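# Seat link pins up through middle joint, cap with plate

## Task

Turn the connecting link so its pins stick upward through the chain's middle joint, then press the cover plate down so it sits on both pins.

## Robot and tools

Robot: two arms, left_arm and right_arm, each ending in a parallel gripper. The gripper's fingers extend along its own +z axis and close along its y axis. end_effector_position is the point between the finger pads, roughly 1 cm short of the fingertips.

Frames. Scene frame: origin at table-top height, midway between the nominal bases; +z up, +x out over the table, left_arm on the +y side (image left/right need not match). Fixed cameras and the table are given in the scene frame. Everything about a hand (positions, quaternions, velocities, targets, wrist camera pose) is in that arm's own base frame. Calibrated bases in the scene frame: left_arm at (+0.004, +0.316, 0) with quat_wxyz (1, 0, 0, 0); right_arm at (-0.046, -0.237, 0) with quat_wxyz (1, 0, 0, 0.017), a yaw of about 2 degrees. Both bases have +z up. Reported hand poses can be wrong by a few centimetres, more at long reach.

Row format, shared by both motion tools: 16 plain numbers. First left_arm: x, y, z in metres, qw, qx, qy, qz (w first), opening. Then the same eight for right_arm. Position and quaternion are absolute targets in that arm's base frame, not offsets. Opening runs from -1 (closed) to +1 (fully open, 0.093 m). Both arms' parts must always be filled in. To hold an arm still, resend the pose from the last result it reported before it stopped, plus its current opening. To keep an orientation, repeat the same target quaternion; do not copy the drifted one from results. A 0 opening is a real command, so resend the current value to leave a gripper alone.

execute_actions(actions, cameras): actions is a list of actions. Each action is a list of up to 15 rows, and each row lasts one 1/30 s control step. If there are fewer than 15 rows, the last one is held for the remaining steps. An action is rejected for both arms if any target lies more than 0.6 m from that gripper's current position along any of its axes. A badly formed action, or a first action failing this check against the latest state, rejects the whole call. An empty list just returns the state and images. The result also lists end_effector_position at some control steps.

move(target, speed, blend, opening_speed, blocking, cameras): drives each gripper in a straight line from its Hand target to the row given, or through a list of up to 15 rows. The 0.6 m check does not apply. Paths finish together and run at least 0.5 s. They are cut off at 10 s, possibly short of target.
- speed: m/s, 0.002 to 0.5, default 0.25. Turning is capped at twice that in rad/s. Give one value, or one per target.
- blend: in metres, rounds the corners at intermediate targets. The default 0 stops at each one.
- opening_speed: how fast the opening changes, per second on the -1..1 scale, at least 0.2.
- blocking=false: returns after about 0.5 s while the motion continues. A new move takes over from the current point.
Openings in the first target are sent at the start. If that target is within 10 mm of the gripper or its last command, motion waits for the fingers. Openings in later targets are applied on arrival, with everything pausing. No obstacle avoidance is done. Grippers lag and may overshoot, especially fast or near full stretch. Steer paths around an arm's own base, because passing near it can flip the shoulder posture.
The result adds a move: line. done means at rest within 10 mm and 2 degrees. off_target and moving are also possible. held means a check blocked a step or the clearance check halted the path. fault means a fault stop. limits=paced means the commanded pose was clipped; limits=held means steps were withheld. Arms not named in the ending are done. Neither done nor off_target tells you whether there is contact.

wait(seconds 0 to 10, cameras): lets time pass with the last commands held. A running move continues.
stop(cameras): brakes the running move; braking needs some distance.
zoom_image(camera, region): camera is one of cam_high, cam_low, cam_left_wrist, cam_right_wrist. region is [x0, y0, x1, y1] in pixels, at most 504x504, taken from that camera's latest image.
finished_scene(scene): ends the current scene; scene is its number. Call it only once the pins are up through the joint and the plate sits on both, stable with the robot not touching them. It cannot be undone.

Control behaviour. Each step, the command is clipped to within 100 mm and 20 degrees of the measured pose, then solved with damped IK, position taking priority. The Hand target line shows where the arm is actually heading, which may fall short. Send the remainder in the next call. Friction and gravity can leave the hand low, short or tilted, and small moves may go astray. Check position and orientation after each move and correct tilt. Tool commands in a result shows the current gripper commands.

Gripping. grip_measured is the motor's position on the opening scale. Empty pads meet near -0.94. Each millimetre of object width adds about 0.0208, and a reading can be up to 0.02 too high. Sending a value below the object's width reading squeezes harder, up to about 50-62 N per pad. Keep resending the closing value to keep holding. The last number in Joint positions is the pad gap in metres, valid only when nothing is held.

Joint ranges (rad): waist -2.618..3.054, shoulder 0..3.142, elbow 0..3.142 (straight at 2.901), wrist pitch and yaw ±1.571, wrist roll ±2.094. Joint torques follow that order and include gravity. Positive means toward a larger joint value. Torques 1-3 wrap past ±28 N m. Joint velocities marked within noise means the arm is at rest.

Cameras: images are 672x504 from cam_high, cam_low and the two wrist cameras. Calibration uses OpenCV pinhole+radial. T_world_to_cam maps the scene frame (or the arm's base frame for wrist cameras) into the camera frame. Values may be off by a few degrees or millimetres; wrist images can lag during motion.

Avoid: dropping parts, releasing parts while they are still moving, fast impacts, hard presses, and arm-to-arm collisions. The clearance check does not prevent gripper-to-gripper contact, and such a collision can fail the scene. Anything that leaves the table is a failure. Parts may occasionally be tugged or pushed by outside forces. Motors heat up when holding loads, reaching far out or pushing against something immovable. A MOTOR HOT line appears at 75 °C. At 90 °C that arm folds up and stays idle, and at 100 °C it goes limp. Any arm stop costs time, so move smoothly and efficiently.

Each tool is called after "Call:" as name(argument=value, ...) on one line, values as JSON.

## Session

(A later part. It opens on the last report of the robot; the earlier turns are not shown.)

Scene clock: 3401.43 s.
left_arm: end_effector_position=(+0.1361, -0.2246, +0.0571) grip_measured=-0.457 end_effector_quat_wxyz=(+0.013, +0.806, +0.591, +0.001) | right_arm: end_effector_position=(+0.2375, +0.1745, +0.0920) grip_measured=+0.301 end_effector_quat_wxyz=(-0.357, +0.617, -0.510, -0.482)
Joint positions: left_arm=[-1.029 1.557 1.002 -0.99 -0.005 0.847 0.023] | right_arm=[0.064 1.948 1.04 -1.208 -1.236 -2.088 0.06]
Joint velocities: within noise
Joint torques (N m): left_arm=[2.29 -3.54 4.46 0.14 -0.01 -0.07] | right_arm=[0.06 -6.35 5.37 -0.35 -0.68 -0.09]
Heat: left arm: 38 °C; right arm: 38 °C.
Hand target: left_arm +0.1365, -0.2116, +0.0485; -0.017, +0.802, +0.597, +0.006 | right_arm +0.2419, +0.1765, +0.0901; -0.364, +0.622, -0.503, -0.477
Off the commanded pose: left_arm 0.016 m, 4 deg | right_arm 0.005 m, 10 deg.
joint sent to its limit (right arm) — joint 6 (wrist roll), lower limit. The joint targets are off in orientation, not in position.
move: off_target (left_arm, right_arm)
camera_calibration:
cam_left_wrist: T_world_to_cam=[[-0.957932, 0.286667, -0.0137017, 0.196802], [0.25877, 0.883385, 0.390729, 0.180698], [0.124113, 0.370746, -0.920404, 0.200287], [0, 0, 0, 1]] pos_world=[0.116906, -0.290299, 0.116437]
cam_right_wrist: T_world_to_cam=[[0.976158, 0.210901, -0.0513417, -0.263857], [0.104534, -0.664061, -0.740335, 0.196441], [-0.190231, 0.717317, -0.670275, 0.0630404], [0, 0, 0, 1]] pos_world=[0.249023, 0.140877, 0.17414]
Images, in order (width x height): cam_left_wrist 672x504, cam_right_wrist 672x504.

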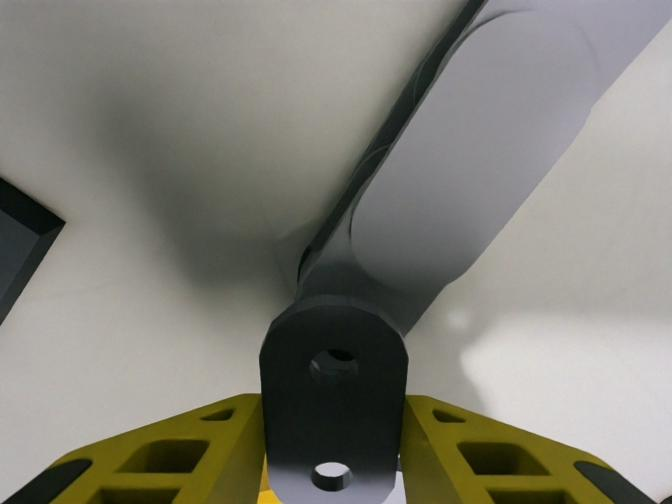

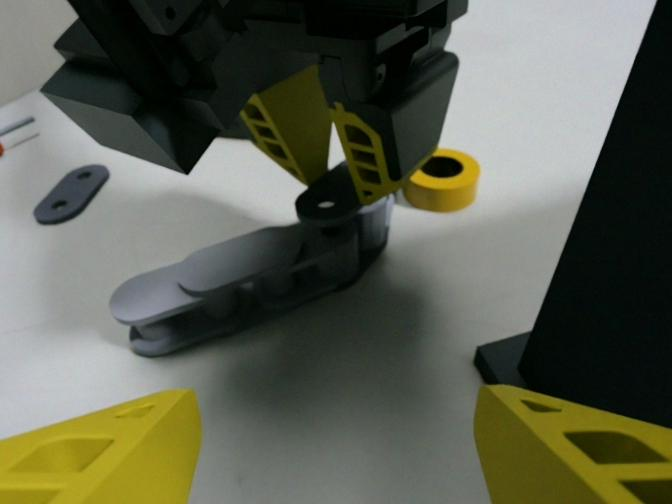

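Call:
wait(seconds=0.1)

Call:
zoom_image(camera="cam_high", region=[180, 260, 460, 480])

Call:
zoom_image(camera="cam_low", region=[140, 170, 340, 340])

Scene clock: 3414.03 s.
left_arm: end_effector_position=(+0.1361, -0.2246, +0.0571) grip_measured=-0.457 end_effector_quat_wxyz=(+0.013, +0.806, +0.591, +0.001) | right_arm: end_effector_position=(+0.2375, +0.1745, +0.0920) grip_measured=+0.301 end_effector_quat_wxyz=(-0.357, +0.617, -0.510, -0.482)
Joint positions: left_arm=[-1.029 1.557 1.002 -0.99 -0.005 0.848 0.023] | right_arm=[0.064 1.948 1.04 -1.208 -1.236 -2.088 0.06]
Joint velocities: within noise
Joint torques (N m): left_arm=[2.29 -3.52 4.42 0.14 -0.01 -0.07] | right_arm=[0.01 -6.61 5.42 -0.38 -0.66 -0.15]
Heat: left arm: 38 °C; right arm: 38 °C.
Hand target: left_arm +0.1365, -0.2116, +0.0485; -0.017, +0.802, +0.597, +0.006 | right_arm +0.2419, +0.1765, +0.0901; -0.364, +0.622, -0.503, -0.477
Tool commands: left_gripper/opening=-0.55 right_gripper/opening=+0.3
Off the commanded pose: left_arm 0.016 m, 4 deg | right_arm 0.005 m, 10 deg.
wait: 0.10 s; at rest from the start
camera_calibration:
cam_left_wrist: T_world_to_cam=[[-0.957823, 0.287032, -0.013707, 0.196869], [0.259104, 0.883284, 0.390737, 0.18063], [0.124261, 0.370705, -0.9204, 0.200257], [0, 0, 0, 1]] pos_world=[0.11688, -0.290292, 0.116437]
cam_right_wrist: T_world_to_cam=[[0.976158, 0.210901, -0.0513417, -0.263857], [0.104534, -0.664061, -0.740335, 0.196441], [-0.190231, 0.717317, -0.670275, 0.0630404], [0, 0, 0, 1]] pos_world=[0.249023, 0.140877, 0.17414]

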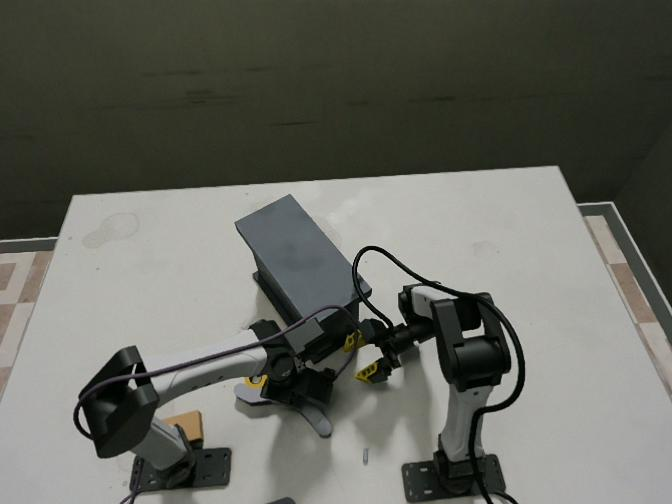

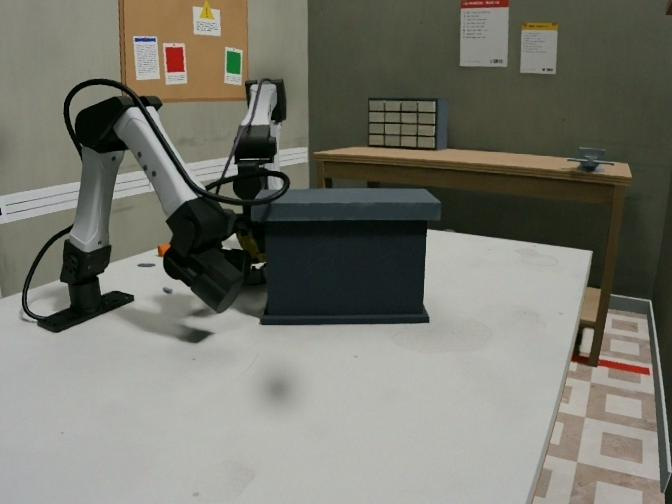

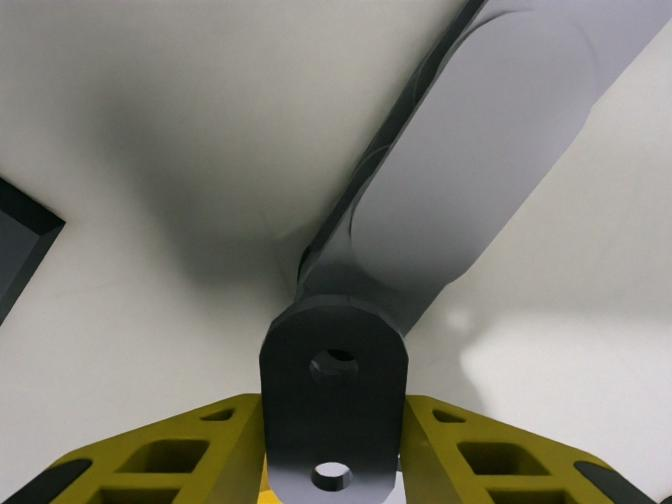

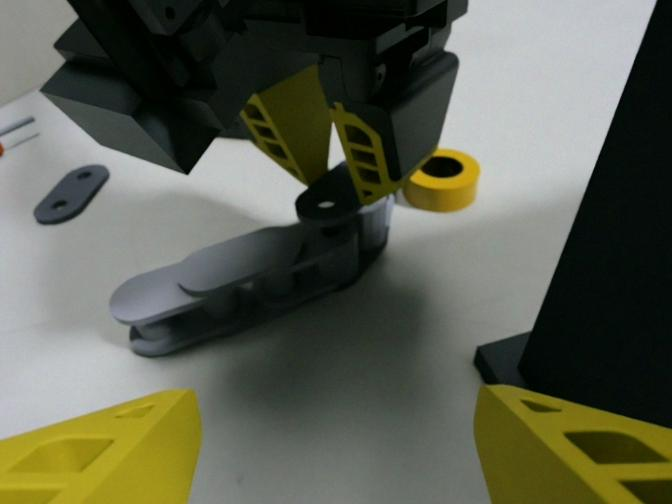

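Scaled by 1.800 from the camera's 672x504 image, which has a finer 960x720 frame.

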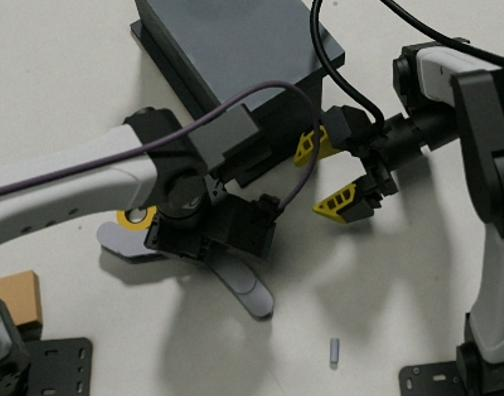

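Scaled by 2.520 from the camera's 672x504 image, which has a finer 960x720 frame.

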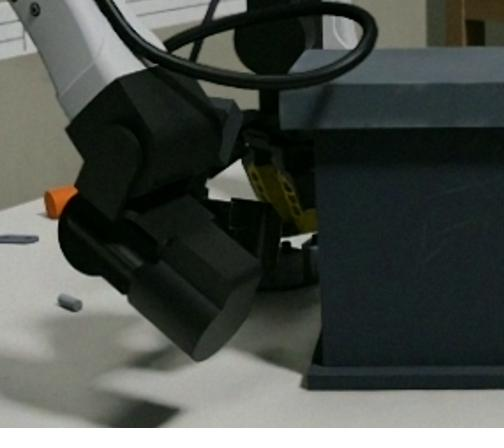

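Call:
move(target=[[0.130,-0.2080,0.110,0.0,0.8070,0.5906,0.0,-0.55,0.242,0.176,0.09,0.3642,-0.6313,0.4339,0.5298,0.3],[-0.012,-0.3115,0.08,-0.003,0.9997,-0.018,-0.008,-0.55,0.242,0.176,0.09,0.3642,-0.6313,0.4339,0.5298,0.3],[-0.012,-0.3125,0.010,-0.003,0.9997,-0.018,-0.008,-0.55,0.242,0.176,0.09,0.3642,-0.6313,0.4339,0.5298,0.3]], speed=[0.1,0.25,0.08], blend=[0.02,0.01,0], cameras=["cam_left_wrist","cam_right_wrist"])

Scene clock: 3472.20 s.
left_arm: end_effector_position=(-0.0077, -0.3124, +0.0144) grip_measured=-0.457 end_effector_quat_wxyz=(-0.002, +1.000, -0.011, +0.000) | right_arm: end_effector_position=(+0.2375, +0.1745, +0.0920) grip_measured=+0.301 end_effector_quat_wxyz=(-0.357, +0.617, -0.510, -0.482)
Joint positions: left_arm=[-1.595 1.828 1.128 -0.874 0 1.568 0.023] | right_arm=[0.064 1.948 1.04 -1.208 -1.236 -2.088 0.06]
Joint velocities: within noise
Joint torques (N m): left_arm=[-0.68 -7.27 4.52 0.4 0.22 -0.07] | right_arm=[0.13 -6.54 5.37 -0.38 -0.63 -0.04]
Heat: left arm: 37 °C; right arm: 39 °C.
Hand target: left_arm -0.0120, -0.3125, +0.0101; -0.003, +1.000, -0.018, -0.008 | right_arm +0.2419, +0.1765, +0.0901; -0.364, +0.622, -0.503, -0.477
Off the commanded pose: left_arm 0.006 m, 1 deg | right_arm 0.005 m, 10 deg.
joint sent to its limit (right arm) — joint 6 (wrist roll), lower limit. The joint targets are off in orientation, not in position.
move: off_target (right_arm)
camera_calibration:
cam_left_wrist: T_world_to_cam=[[0.00755117, 0.999897, 0.0121905, 0.313497], [0.914744, -0.0118319, 0.40386, 0.0373517], [0.403963, 0.00810154, -0.914739, 0.10018], [0, 0, 0, 1]] pos_world=[-0.0770035, -0.313834, 0.0727319]
cam_right_wrist: T_world_to_cam=[[0.976158, 0.210901, -0.0513417, -0.263857], [0.104534, -0.664061, -0.740335, 0.196441], [-0.190231, 0.717317, -0.670275, 0.0630404], [0, 0, 0, 1]] pos_world=[0.249023, 0.140877, 0.17414]
Images, in order (width x height): cam_left_wrist 672x504, cam_right_wrist 672x504.

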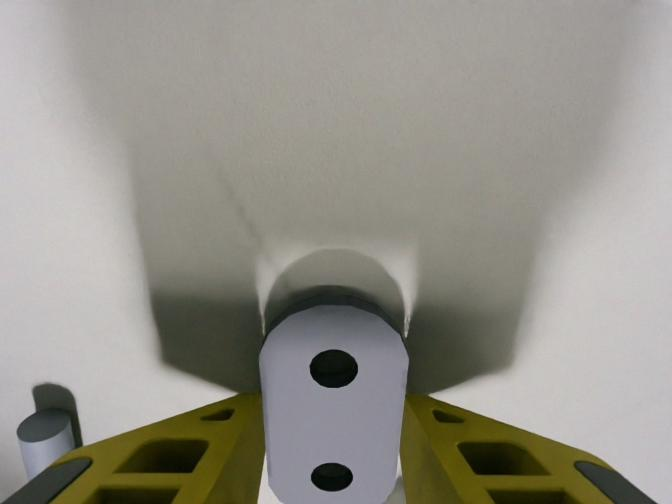

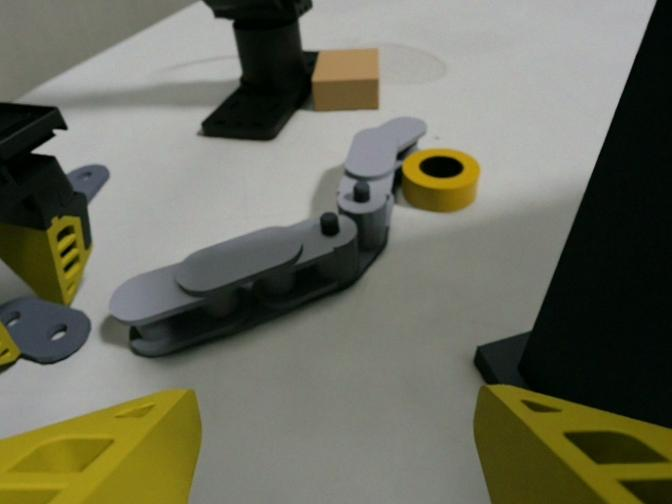

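Call:
move(target=[[-0.012,-0.3112,0.003,-0.003,0.9997,-0.018,-0.008,-0.55,0.242,0.176,0.09,0.3642,-0.6313,0.4339,0.5298,0.3],[-0.012,-0.3112,0.003,-0.003,0.9997,-0.018,-0.008,-0.1,0.242,0.176,0.09,0.3642,-0.6313,0.4339,0.5298,0.3]], speed=0.03, opening_speed=0.6, cameras=["cam_left_wrist","cam_right_wrist"])

Scene clock: 3481.40 s.
left_arm: end_effector_position=(-0.0077, -0.3127, +0.0096) grip_measured=-0.102 end_effector_quat_wxyz=(+0.003, +1.000, -0.011, +0.000) | right_arm: end_effector_position=(+0.2375, +0.1745, +0.0920) grip_measured=+0.301 end_effector_quat_wxyz=(-0.357, +0.617, -0.510, -0.482)
Joint positions: left_arm=[-1.595 1.83 1.11 -0.845 0 1.568 0.04] | right_arm=[0.064 1.948 1.04 -1.208 -1.236 -2.088 0.06]
Joint velocities: within noise
Joint torques (N m): left_arm=[-0.68 -6.61 4.37 0.43 0.22 -0.07] | right_arm=[0.2 -6.41 5.41 -0.35 -0.65 -0.04]
Heat: left arm: 38 °C; right arm: 39 °C.
Hand target: left_arm -0.0120, -0.3111, +0.0032; -0.003, +1.000, -0.018, -0.008 | right_arm +0.2419, +0.1765, +0.0901; -0.364, +0.622, -0.503, -0.477
Off the commanded pose: left_arm 0.008 m, 1 deg | right_arm 0.005 m, 10 deg.
joint sent to its limit (right arm) — joint 6 (wrist roll), lower limit. The joint targets are off in orientation, not in position.
move: off_target (right_arm)
camera_calibration:
cam_left_wrist: T_world_to_cam=[[0.00755286, 0.999966, 0.00341811, 0.31392], [0.914832, -0.00828995, 0.40375, 0.0403853], [0.403765, 0.0000775255, -0.914863, 0.0933228], [0, 0, 0, 1]] pos_world=[-0.0769972, -0.313582, 0.0679989]
cam_right_wrist: T_world_to_cam=[[0.976158, 0.210901, -0.0513417, -0.263857], [0.104534, -0.664061, -0.740335, 0.196441], [-0.190231, 0.717317, -0.670275, 0.0630404], [0, 0, 0, 1]] pos_world=[0.249023, 0.140877, 0.17414]
Images, in order (width x height): cam_left_wrist 672x504, cam_right_wrist 672x504.

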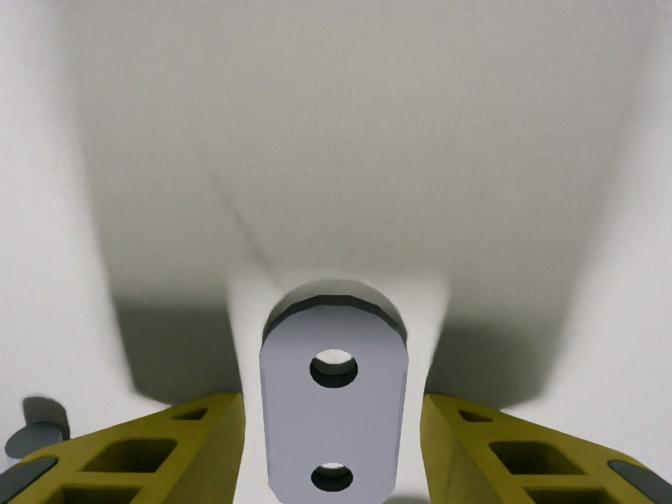

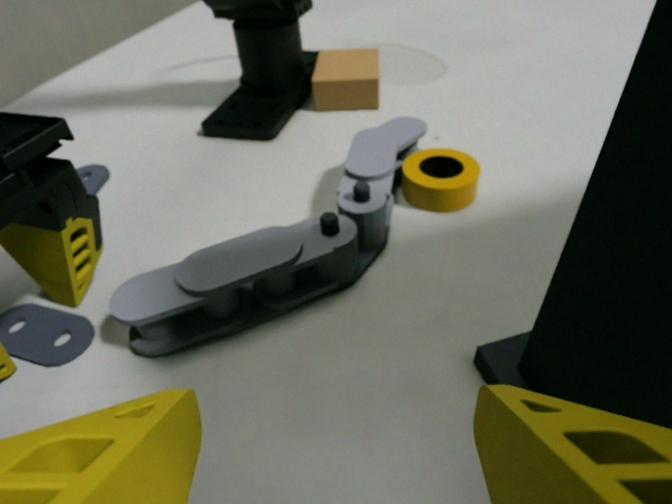

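Call:
move(target=[[-0.012,-0.3125,0.05,-0.003,0.9997,-0.018,-0.008,-0.1,0.242,0.176,0.09,0.3642,-0.6313,0.4339,0.5298,0.3],[-0.03,-0.28,0.15,0,1,0,0,0.0,0.20,0.17,0.16,0.2418,-0.6645,0.6645,0.2418,0.3],[-0.09,-0.18,0.17,0,1,0,0,0.0,0.14,0.20,0.17,0,-0.5,0.8660,0,0.0]], speed=[0.06,0.25,0.25], blend=[0.01,0.02,0])

Scene clock: 3551.60 s.
left_arm: end_effector_position=(-0.0907, -0.1857, +0.1680) grip_measured=-0.002 end_effector_quat_wxyz=(-0.002, +1.000, +0.000, +0.001) | right_arm: end_effector_position=(+0.1399, +0.2004, +0.1681) grip_measured=+0.002 end_effector_quat_wxyz=(+0.004, -0.501, +0.865, +0.008)
Joint positions: left_arm=[-2.025 1.337 1.256 -1.495 0 1.117 0.045] | right_arm=[0.954 1.462 1.359 -1.455 -0.011 -0.095 0.045]
Joint velocities: within noise
Joint torques (N m): left_arm=[-1.03 -6.38 4.6 0.22 0.06 -0.28] | right_arm=[0.23 -3.84 8.27 0.19 0.04 0.04]
Heat: left arm: 40 °C; right arm: 38 °C.
Hand target: left_arm -0.0900, -0.1801, +0.1699; +0.000, +1.000, +0.000, +0.000 | right_arm +0.1400, +0.2000, +0.1700; +0.000, -0.500, +0.866, +0.000
Off the commanded pose: left_arm 0.006 m, 0 deg | right_arm 0.002 m, 1 deg.
move: done; blend cut to 0 m at target 2; target 2's new opening was sent with left_arm's hand 0.018 m and 3 deg from that target
camera_calibration:
cam_left_wrist: T_world_to_cam=[[-0.013832, 0.999819, 0.0130476, 0.183443], [0.913948, 0.00734883, 0.405765, 0.0559514], [0.405595, 0.0175374, -0.913884, 0.274921], [0, 0, 0, 1]] pos_world=[-0.160106, -0.188642, 0.226149]
cam_right_wrist: T_world_to_cam=[[0.865342, -0.501159, 0.00479485, -0.0213849], [-0.456193, -0.783667, 0.421608, 0.187275], [-0.207535, -0.367022, -0.906766, 0.336396], [0, 0, 0, 1]] pos_world=[0.173753, 0.259509, 0.226178]

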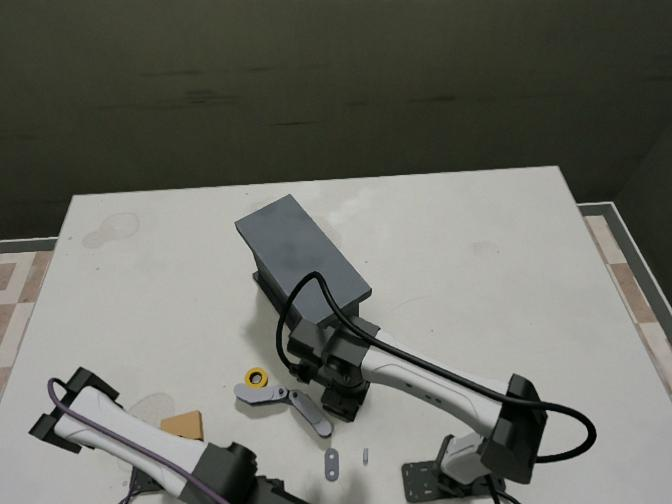

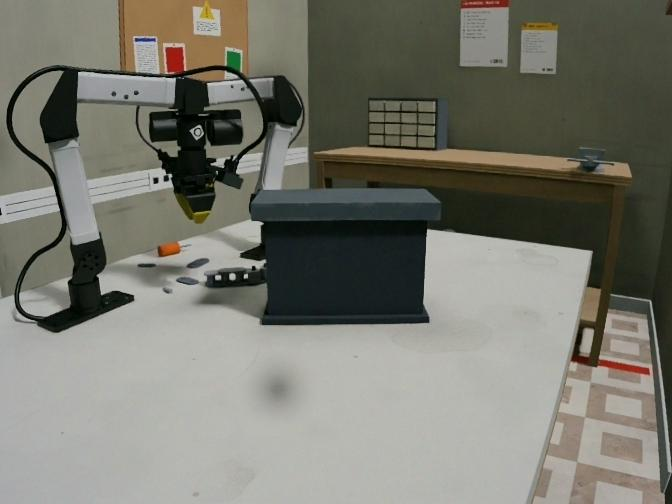

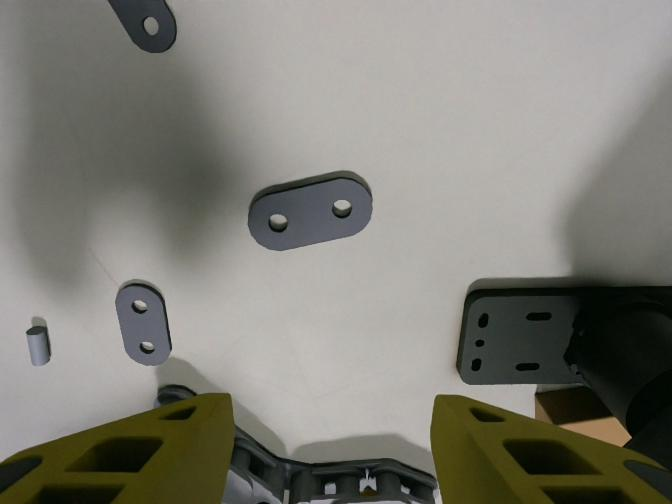

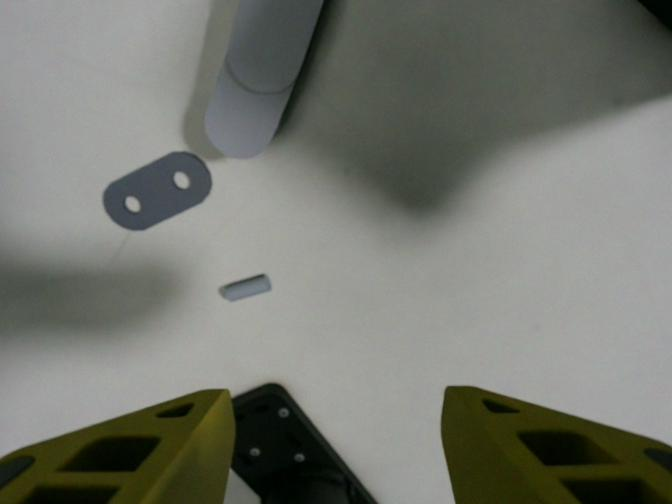

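Call:
move(target=[[-0.09,-0.18,0.17,0,1,0,0,0.0,0.08,0.225,0.16,0,-0.1736,0.9848,0,0.0],[-0.09,-0.18,0.17,0,1,0,0,0.0,0.052,0.238,0.11,0,0.0279,0.9996,0,0.0]], speed=0.25, blend=0.02, cameras=["cam_left_wrist","cam_right_wrist","cam_high"])

Scene clock: 3559.57 s.
left_arm: end_effector_position=(-0.0906, -0.1856, +0.1680) grip_measured=-0.002 end_effector_quat_wxyz=(-0.002, +1.000, +0.000, +0.001) | right_arm: end_effector_position=(+0.0520, +0.2368, +0.1137) grip_measured=+0.002 end_effector_quat_wxyz=(-0.005, +0.027, +1.000, +0.000)
Joint positions: left_arm=[-2.025 1.337 1.256 -1.495 0 1.117 0.045] | right_arm=[1.348 1.462 1.143 -1.254 -0.009 1.403 0.045]
Joint velocities: within noise
Joint torques (N m): left_arm=[-1.02 -6.41 4.62 0.22 0.07 -0.28] | right_arm=[0.25 -4.68 5.42 0.51 0.15 0.02]
Heat: left arm: 39 °C; right arm: 38 °C.
Hand target: left_arm -0.0900, -0.1801, +0.1699; +0.000, +1.000, +0.000, +0.000 | right_arm +0.0520, +0.2380, +0.1101; +0.000, +0.028, +1.000, +0.000
Off the commanded pose: left_arm 0.006 m, 0 deg | right_arm 0.004 m, 1 deg.
move: done
camera_calibration:
cam_left_wrist: T_world_to_cam=[[-0.0142157, 0.999809, 0.0133869, 0.183266], [0.913877, 0.00755875, 0.405922, 0.0559195], [0.405743, 0.0180044, -0.91381, 0.274991], [0, 0, 0, 1]] pos_world=[-0.160074, -0.188605, 0.226137]
cam_right_wrist: T_world_to_cam=[[-0.0579111, -0.998222, 0.0141052, 0.237788], [-0.894715, 0.0581636, 0.442834, 0.0196679], [-0.442867, 0.0130249, -0.896493, 0.2033], [0, 0, 0, 1]] pos_world=[0.121403, 0.233574, 0.170194]
Images, in order (width x height): cam_high 672x504, cam_left_wrist 672x504, cam_right_wrist 672x504.

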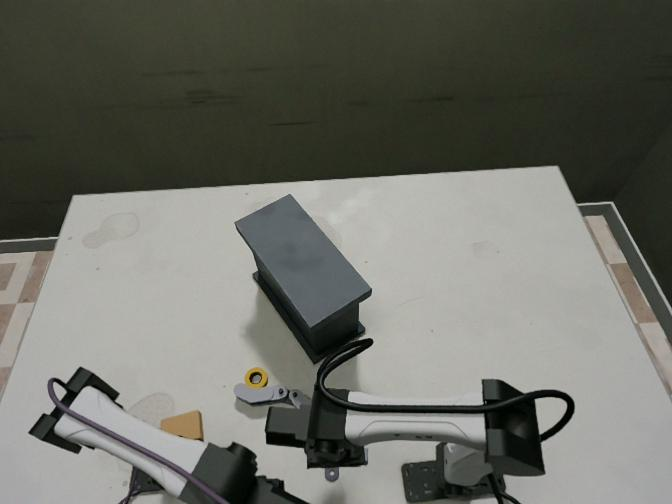

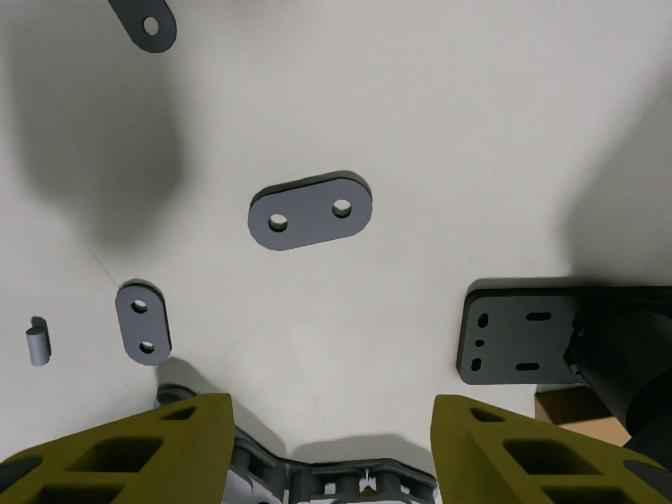

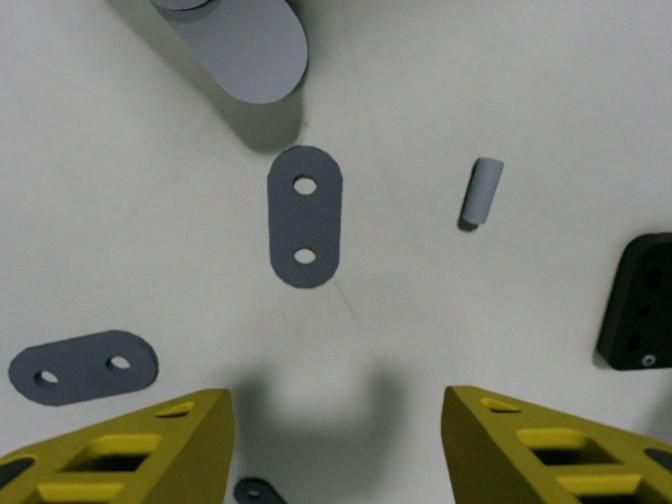

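Call:
move(target=[-0.09,-0.18,0.17,0,1,0,0,0.0,0.0530,0.2485,0.045,0,0.0454,0.9990,0,0.0], speed=0.12, cameras=["cam_left_wrist","cam_right_wrist"])

Scene clock: 3573.97 s.
left_arm: end_effector_position=(-0.0906, -0.1856, +0.1680) grip_measured=-0.002 end_effector_quat_wxyz=(-0.002, +1.000, +0.000, +0.001) | right_arm: end_effector_position=(+0.0532, +0.2477, +0.0495) grip_measured=+0.002 end_effector_quat_wxyz=(-0.004, +0.045, +0.999, +0.002)
Joint positions: left_arm=[-2.025 1.337 1.256 -1.495 0 1.117 0.045] | right_arm=[1.353 1.554 0.968 -0.983 -0.009 1.444 0.045]
Joint velocities: within noise
Joint torques (N m): left_arm=[-1.03 -6.41 4.6 0.21 0.06 -0.27] | right_arm=[0.17 -4.45 5.2 0.53 0.12 0.06]
Heat: left arm: 39 °C; right arm: 38 °C.
Hand target: left_arm -0.0900, -0.1801, +0.1699; +0.000, +1.000, +0.000, +0.000 | right_arm +0.0530, +0.2485, +0.0451; +0.000, +0.045, +0.999, +0.000
Off the commanded pose: left_arm 0.006 m, 0 deg | right_arm 0.005 m, 1 deg.
move: done
camera_calibration:
cam_left_wrist: T_world_to_cam=[[-0.0142157, 0.999809, 0.0133869, 0.183266], [0.913877, 0.00755875, 0.405922, 0.0559195], [0.405743, 0.0180044, -0.91381, 0.274991], [0, 0, 0, 1]] pos_world=[-0.160074, -0.188605, 0.226137]
cam_right_wrist: T_world_to_cam=[[-0.0936685, -0.995542, 0.0110755, 0.25111], [-0.89237, 0.0888837, 0.442466, 0.0408192], [-0.441478, 0.0315617, -0.896717, 0.141465], [0, 0, 0, 1]] pos_world=[0.1224, 0.241897, 0.106012]
Images, in order (width x height): cam_left_wrist 672x504, cam_right_wrist 672x504.

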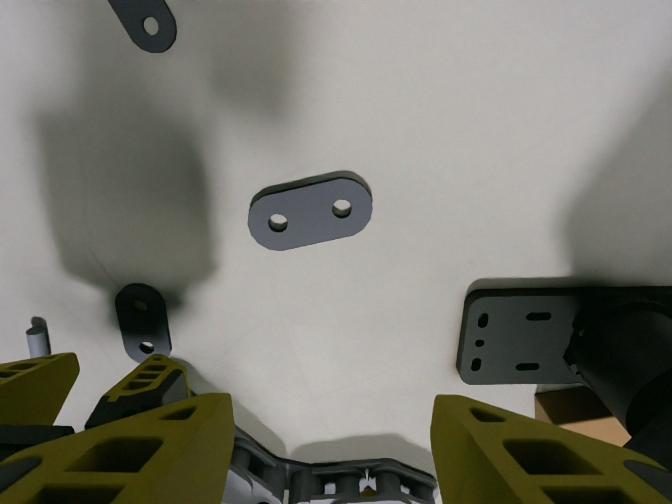

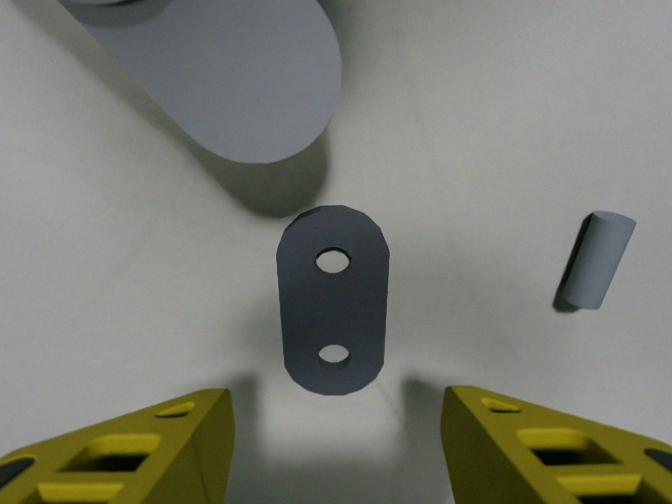

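Call:
move(target=[-0.09,-0.18,0.17,0,1,0,0,0.0,0.0532,0.2488,0.018,0.002,0.0400,0.9992,0,0.0], speed=0.06, cameras=["cam_left_wrist","cam_right_wrist","cam_low"])

Call:
zoom_image(camera="cam_low", region=[140, 170, 300, 310])

Scene clock: 3591.33 s.
left_arm: end_effector_position=(-0.0906, -0.1856, +0.1680) grip_measured=-0.002 end_effector_quat_wxyz=(-0.002, +1.000, +0.000, +0.001) | right_arm: end_effector_position=(+0.0540, +0.2486, +0.0227) grip_measured=+0.002 end_effector_quat_wxyz=(-0.002, +0.045, +0.999, +0.002)
Joint positions: left_arm=[-2.025 1.337 1.256 -1.495 0 1.117 0.045] | right_arm=[1.353 1.6 0.898 -0.866 -0.006 1.444 0.045]
Joint velocities: within noise
Joint torques (N m): left_arm=[-1.03 -6.41 4.6 0.22 0.06 -0.28] | right_arm=[0.42 -4.68 5.14 0.52 0.14 0.01]
Heat: left arm: 39 °C; right arm: 38 °C.
Hand target: left_arm -0.0900, -0.1801, +0.1699; +0.000, +1.000, +0.000, +0.000 | right_arm +0.0532, +0.2486, +0.0181; +0.002, +0.040, +0.999, +0.000
Off the commanded pose: left_arm 0.006 m, 0 deg | right_arm 0.005 m, 1 deg.
move: done
camera_calibration:
cam_left_wrist: T_world_to_cam=[[-0.0142157, 0.999809, 0.0133869, 0.183266], [0.913877, 0.00755875, 0.405922, 0.0559195], [0.405743, 0.0180044, -0.91381, 0.274991], [0, 0, 0, 1]] pos_world=[-0.160074, -0.188605, 0.226137]
cam_right_wrist: T_world_to_cam=[[-0.0940972, -0.995517, 0.00960893, 0.252418], [-0.893993, 0.0887404, 0.439205, 0.0534938], [-0.438089, 0.0327376, -0.898336, 0.117327], [0, 0, 0, 1]] pos_world=[0.122974, 0.242698, 0.0794786]
Images, in order (width x height): cam_low 672x504, cam_left_wrist 672x504, cam_right_wrist 672x504.

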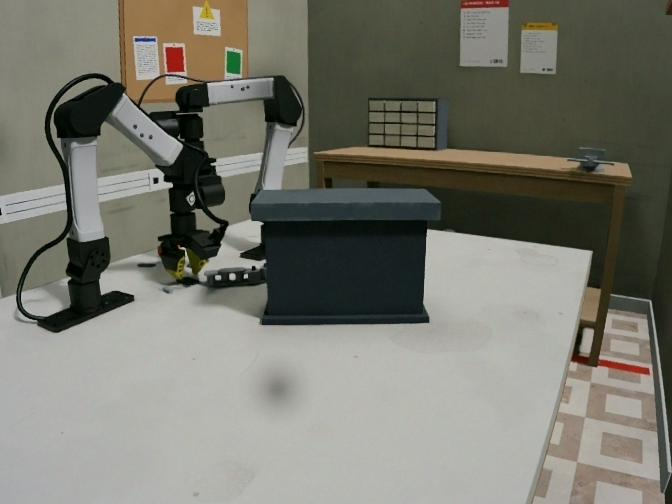

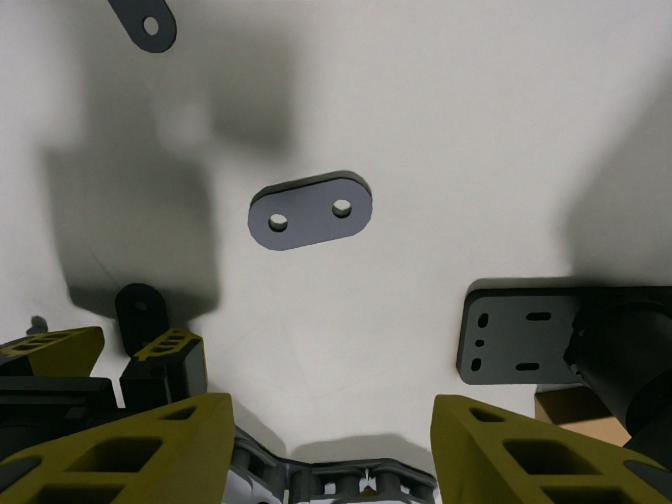

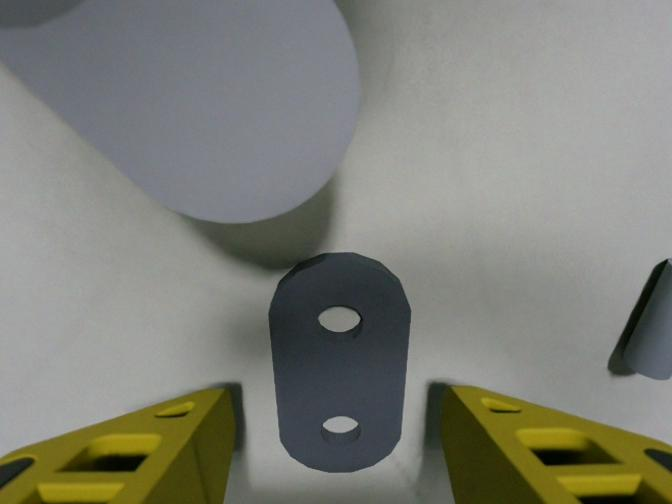

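Scaled by 3.150 from the camera's 672x504 image, which has a finer 960x720 frame.

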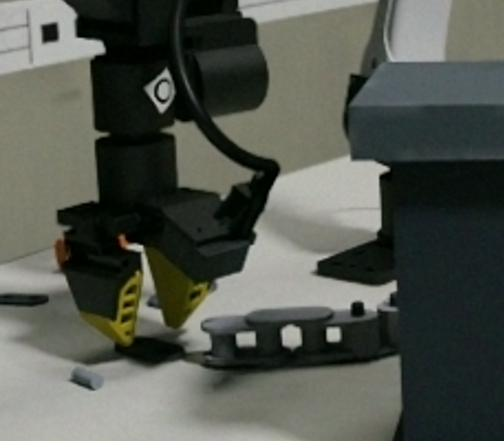

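Call:
move(target=[-0.09,-0.18,0.17,0,1,0,0,0.0,0.0527,0.2488,0.0060,0.004,0.0400,0.9992,-0.001,0.0], speed=0.05, cameras=["cam_right_wrist","cam_low"])

Call:
zoom_image(camera="cam_low", region=[140, 170, 300, 310])

Scene clock: 3598.60 s.
left_arm: end_effector_position=(-0.0906, -0.1856, +0.1680) grip_measured=-0.002 end_effector_quat_wxyz=(-0.002, +1.000, +0.000, +0.001) | right_arm: end_effector_position=(+0.0532, +0.2494, +0.0112) grip_measured=+0.001 end_effector_quat_wxyz=(+0.000, +0.042, +0.999, +0.002)
Joint positions: left_arm=[-2.025 1.337 1.256 -1.495 0 1.117 0.045] | right_arm=[1.36 1.624 0.872 -0.814 -0.001 1.444 0.045]
Joint velocities: within noise
Joint torques (N m): left_arm=[-1.02 -6.38 4.57 0.23 0.06 -0.28] | right_arm=[0.42 -4.63 4.85 0.55 0.13 0]
Heat: left arm: 39 °C; right arm: 38 °C.
Hand target: left_arm -0.0900, -0.1801, +0.1699; +0.000, +1.000, +0.000, +0.000 | right_arm +0.0527, +0.2487, +0.0061; +0.004, +0.040, +0.999, -0.001
Off the commanded pose: left_arm 0.006 m, 0 deg | right_arm 0.005 m, 1 deg.
move: done
camera_calibration:
cam_right_wrist: T_world_to_cam=[[-0.0876976, -0.996103, 0.00936838, 0.252985], [-0.896413, 0.0830155, 0.435376, 0.0593876], [-0.434458, 0.0297835, -0.9002, 0.107117], [0, 0, 0, 1]] pos_world=[0.12196, 0.243878, 0.0682008]
Images, in order (width x height): cam_low 672x504, cam_right_wrist 672x504.

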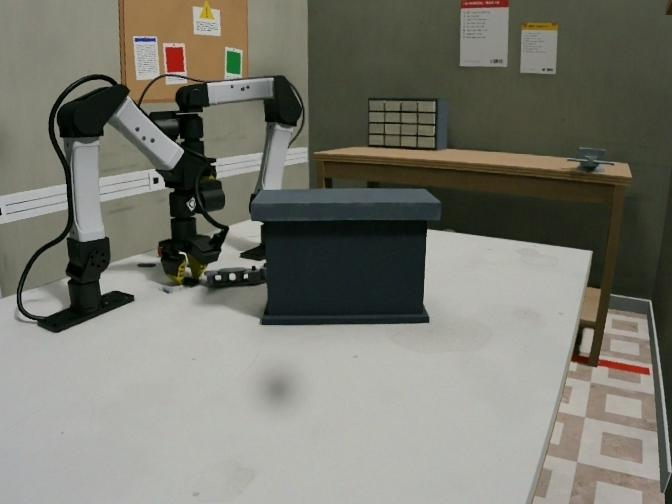

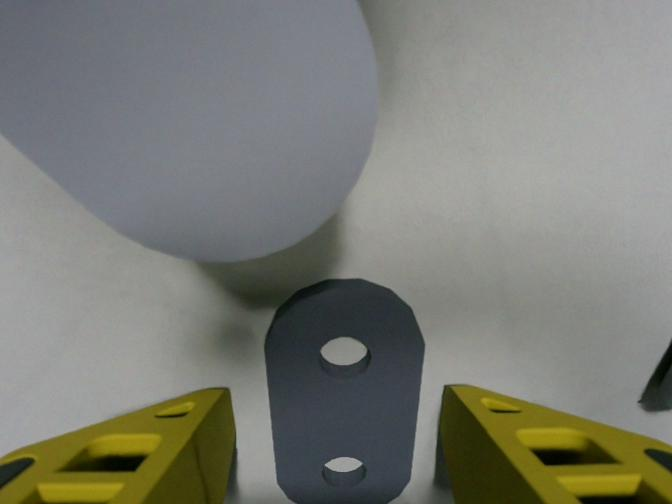

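Scaled by 3.150 from the camera's 672x504 image, which has a finer 960x720 frame.

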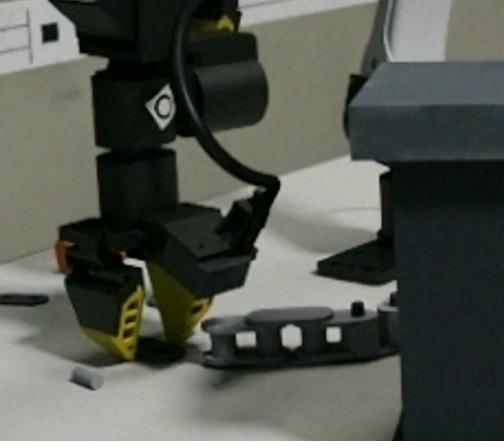

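Call:
move(target=[-0.09,-0.18,0.17,0,1,0,0,0.0,0.0527,0.2488,0.0055,0.004,0.0400,0.9992,-0.001,-0.55], speed=0.05, opening_speed=0.6, cameras=["cam_right_wrist"])

Scene clock: 3605.57 s.
left_arm: end_effector_position=(-0.0906, -0.1856, +0.1680) grip_measured=-0.002 end_effector_quat_wxyz=(-0.002, +1.000, +0.000, +0.001) | right_arm: end_effector_position=(+0.0534, +0.2500, +0.0112) grip_measured=-0.456 end_effector_quat_wxyz=(+0.000, +0.042, +0.999, +0.004)
Joint positions: left_arm=[-2.025 1.337 1.256 -1.495 0 1.117 0.045] | right_arm=[1.36 1.624 0.872 -0.811 -0.001 1.444 0.023]
Joint velocities: within noise
Joint torques (N m): left_arm=[-1.02 -6.39 4.59 0.22 0.06 -0.27] | right_arm=[0.25 -4.74 4.78 0.54 0.09 0.02]
Heat: left arm: 38 °C; right arm: 38 °C.
Hand target: left_arm -0.0900, -0.1801, +0.1699; +0.000, +1.000, +0.000, +0.000 | right_arm +0.0527, +0.2486, +0.0057; +0.004, +0.040, +0.999, -0.001
Off the commanded pose: left_arm 0.006 m, 0 deg | right_arm 0.006 m, 1 deg.
move: done
camera_calibration:
cam_right_wrist: T_world_to_cam=[[-0.0877074, -0.996123, 0.00676539, 0.253654], [-0.896818, 0.0819164, 0.434749, 0.0598159], [-0.433618, 0.0320633, -0.900526, 0.106577], [0, 0, 0, 1]] pos_world=[0.122105, 0.244353, 0.0682547]
Images, in order (width x height): cam_right_wrist 672x504.

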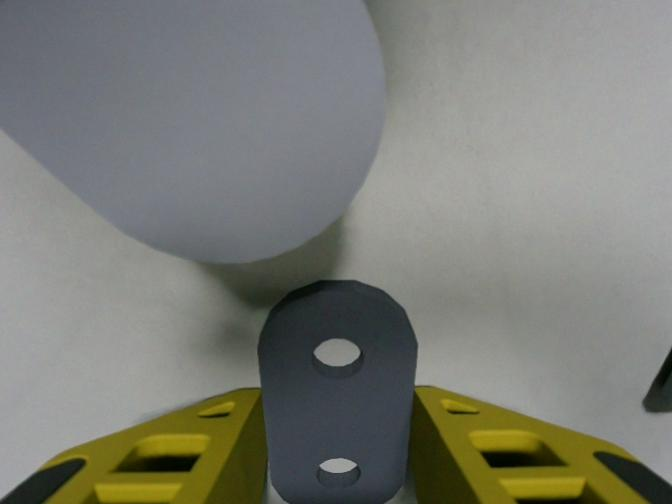

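Call:
move(target=[[-0.09,-0.18,0.17,0,1,0,0,0.0,0.0527,0.2488,0.08,0,0.0436,0.9990,0,-0.55],[-0.05,-0.215,0.16,0,0.9763,0,0.2164,0.0,0.13,0.25,0.13,0,-0.2250,0.9744,0,-0.55]], speed=[0.1,0.2], blend=0.02)

Scene clock: 3628.40 s.
left_arm: end_effector_position=(-0.0482, -0.2102, +0.1541) grip_measured=-0.002 end_effector_quat_wxyz=(-0.002, +0.978, -0.002, +0.207) | right_arm: end_effector_position=(+0.1283, +0.2505, +0.1283) grip_measured=-0.456 end_effector_quat_wxyz=(+0.004, -0.224, +0.975, +0.005)
Joint positions: left_arm=[-2.075 1.511 1.284 -1.558 -0.36 1.03 0.045] | right_arm=[1.097 1.594 1.327 -1.291 -0.001 0.646 0.023]
Joint velocities: within noise
Joint torques (N m): left_arm=[-0.98 -4.31 7.62 -0.23 -0.32 -0.28] | right_arm=[-0.66 -5.16 8.44 0.24 0.03 -0.09]
Heat: left arm: 38 °C; right arm: 38 °C.
Hand target: left_arm -0.0499, -0.2150, +0.1597; +0.007, +0.977, -0.001, +0.212 | right_arm +0.1299, +0.2500, +0.1300; +0.000, -0.225, +0.974, +0.000
Off the commanded pose: left_arm 0.008 m, 1 deg | right_arm 0.002 m, 1 deg.
joint sent to its limit (left arm) — joint 4 (wrist pitch), lower limit. The joint targets still meet the commanded pose.
move: done
camera_calibration:
cam_left_wrist: T_world_to_cam=[[-0.0146535, 0.999869, 0.00690241, 0.209634], [0.67332, 0.00476393, 0.739336, -0.0406048], [0.739206, 0.0154814, -0.673301, 0.224043], [0, 0, 0, 1]] pos_world=[-0.135202, -0.212882, 0.179422]
cam_right_wrist: T_world_to_cam=[[0.432866, -0.901441, 0.00562902, 0.169556], [-0.816573, -0.389452, 0.42607, 0.18489], [-0.381885, -0.189028, -0.904673, 0.293792], [0, 0, 0, 1]] pos_world=[0.189776, 0.280386, 0.186055]

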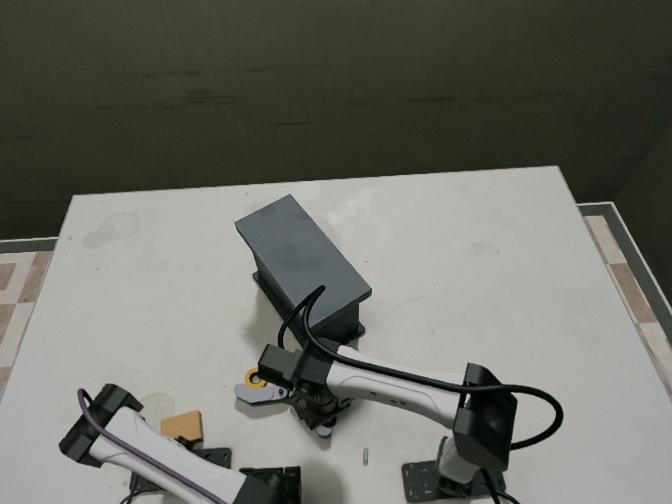

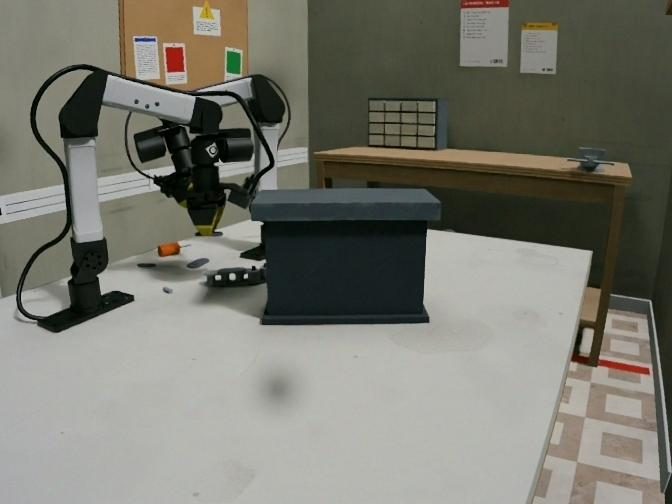

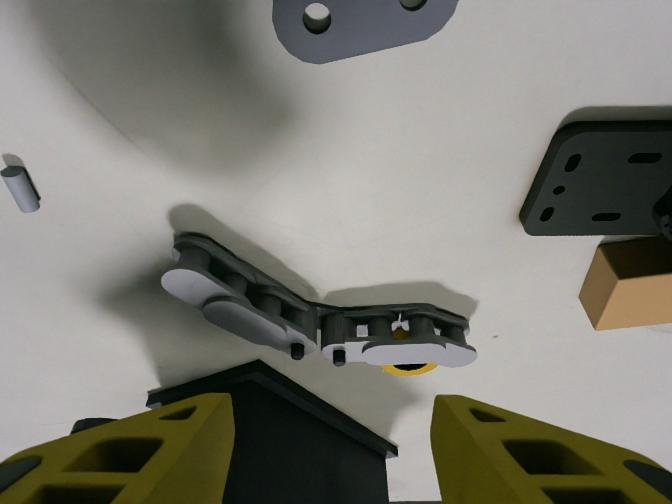

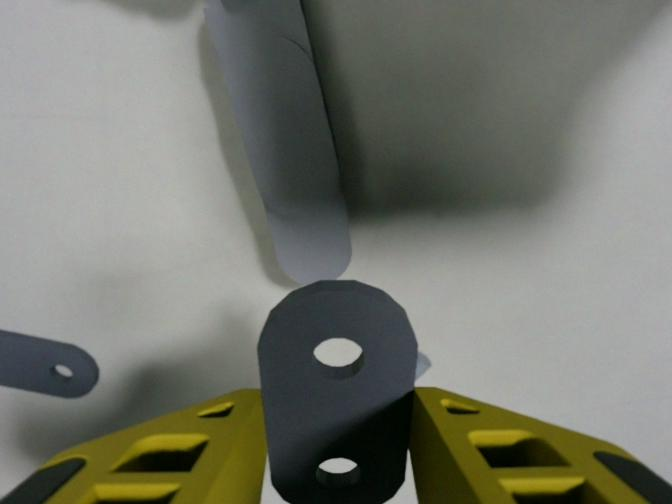

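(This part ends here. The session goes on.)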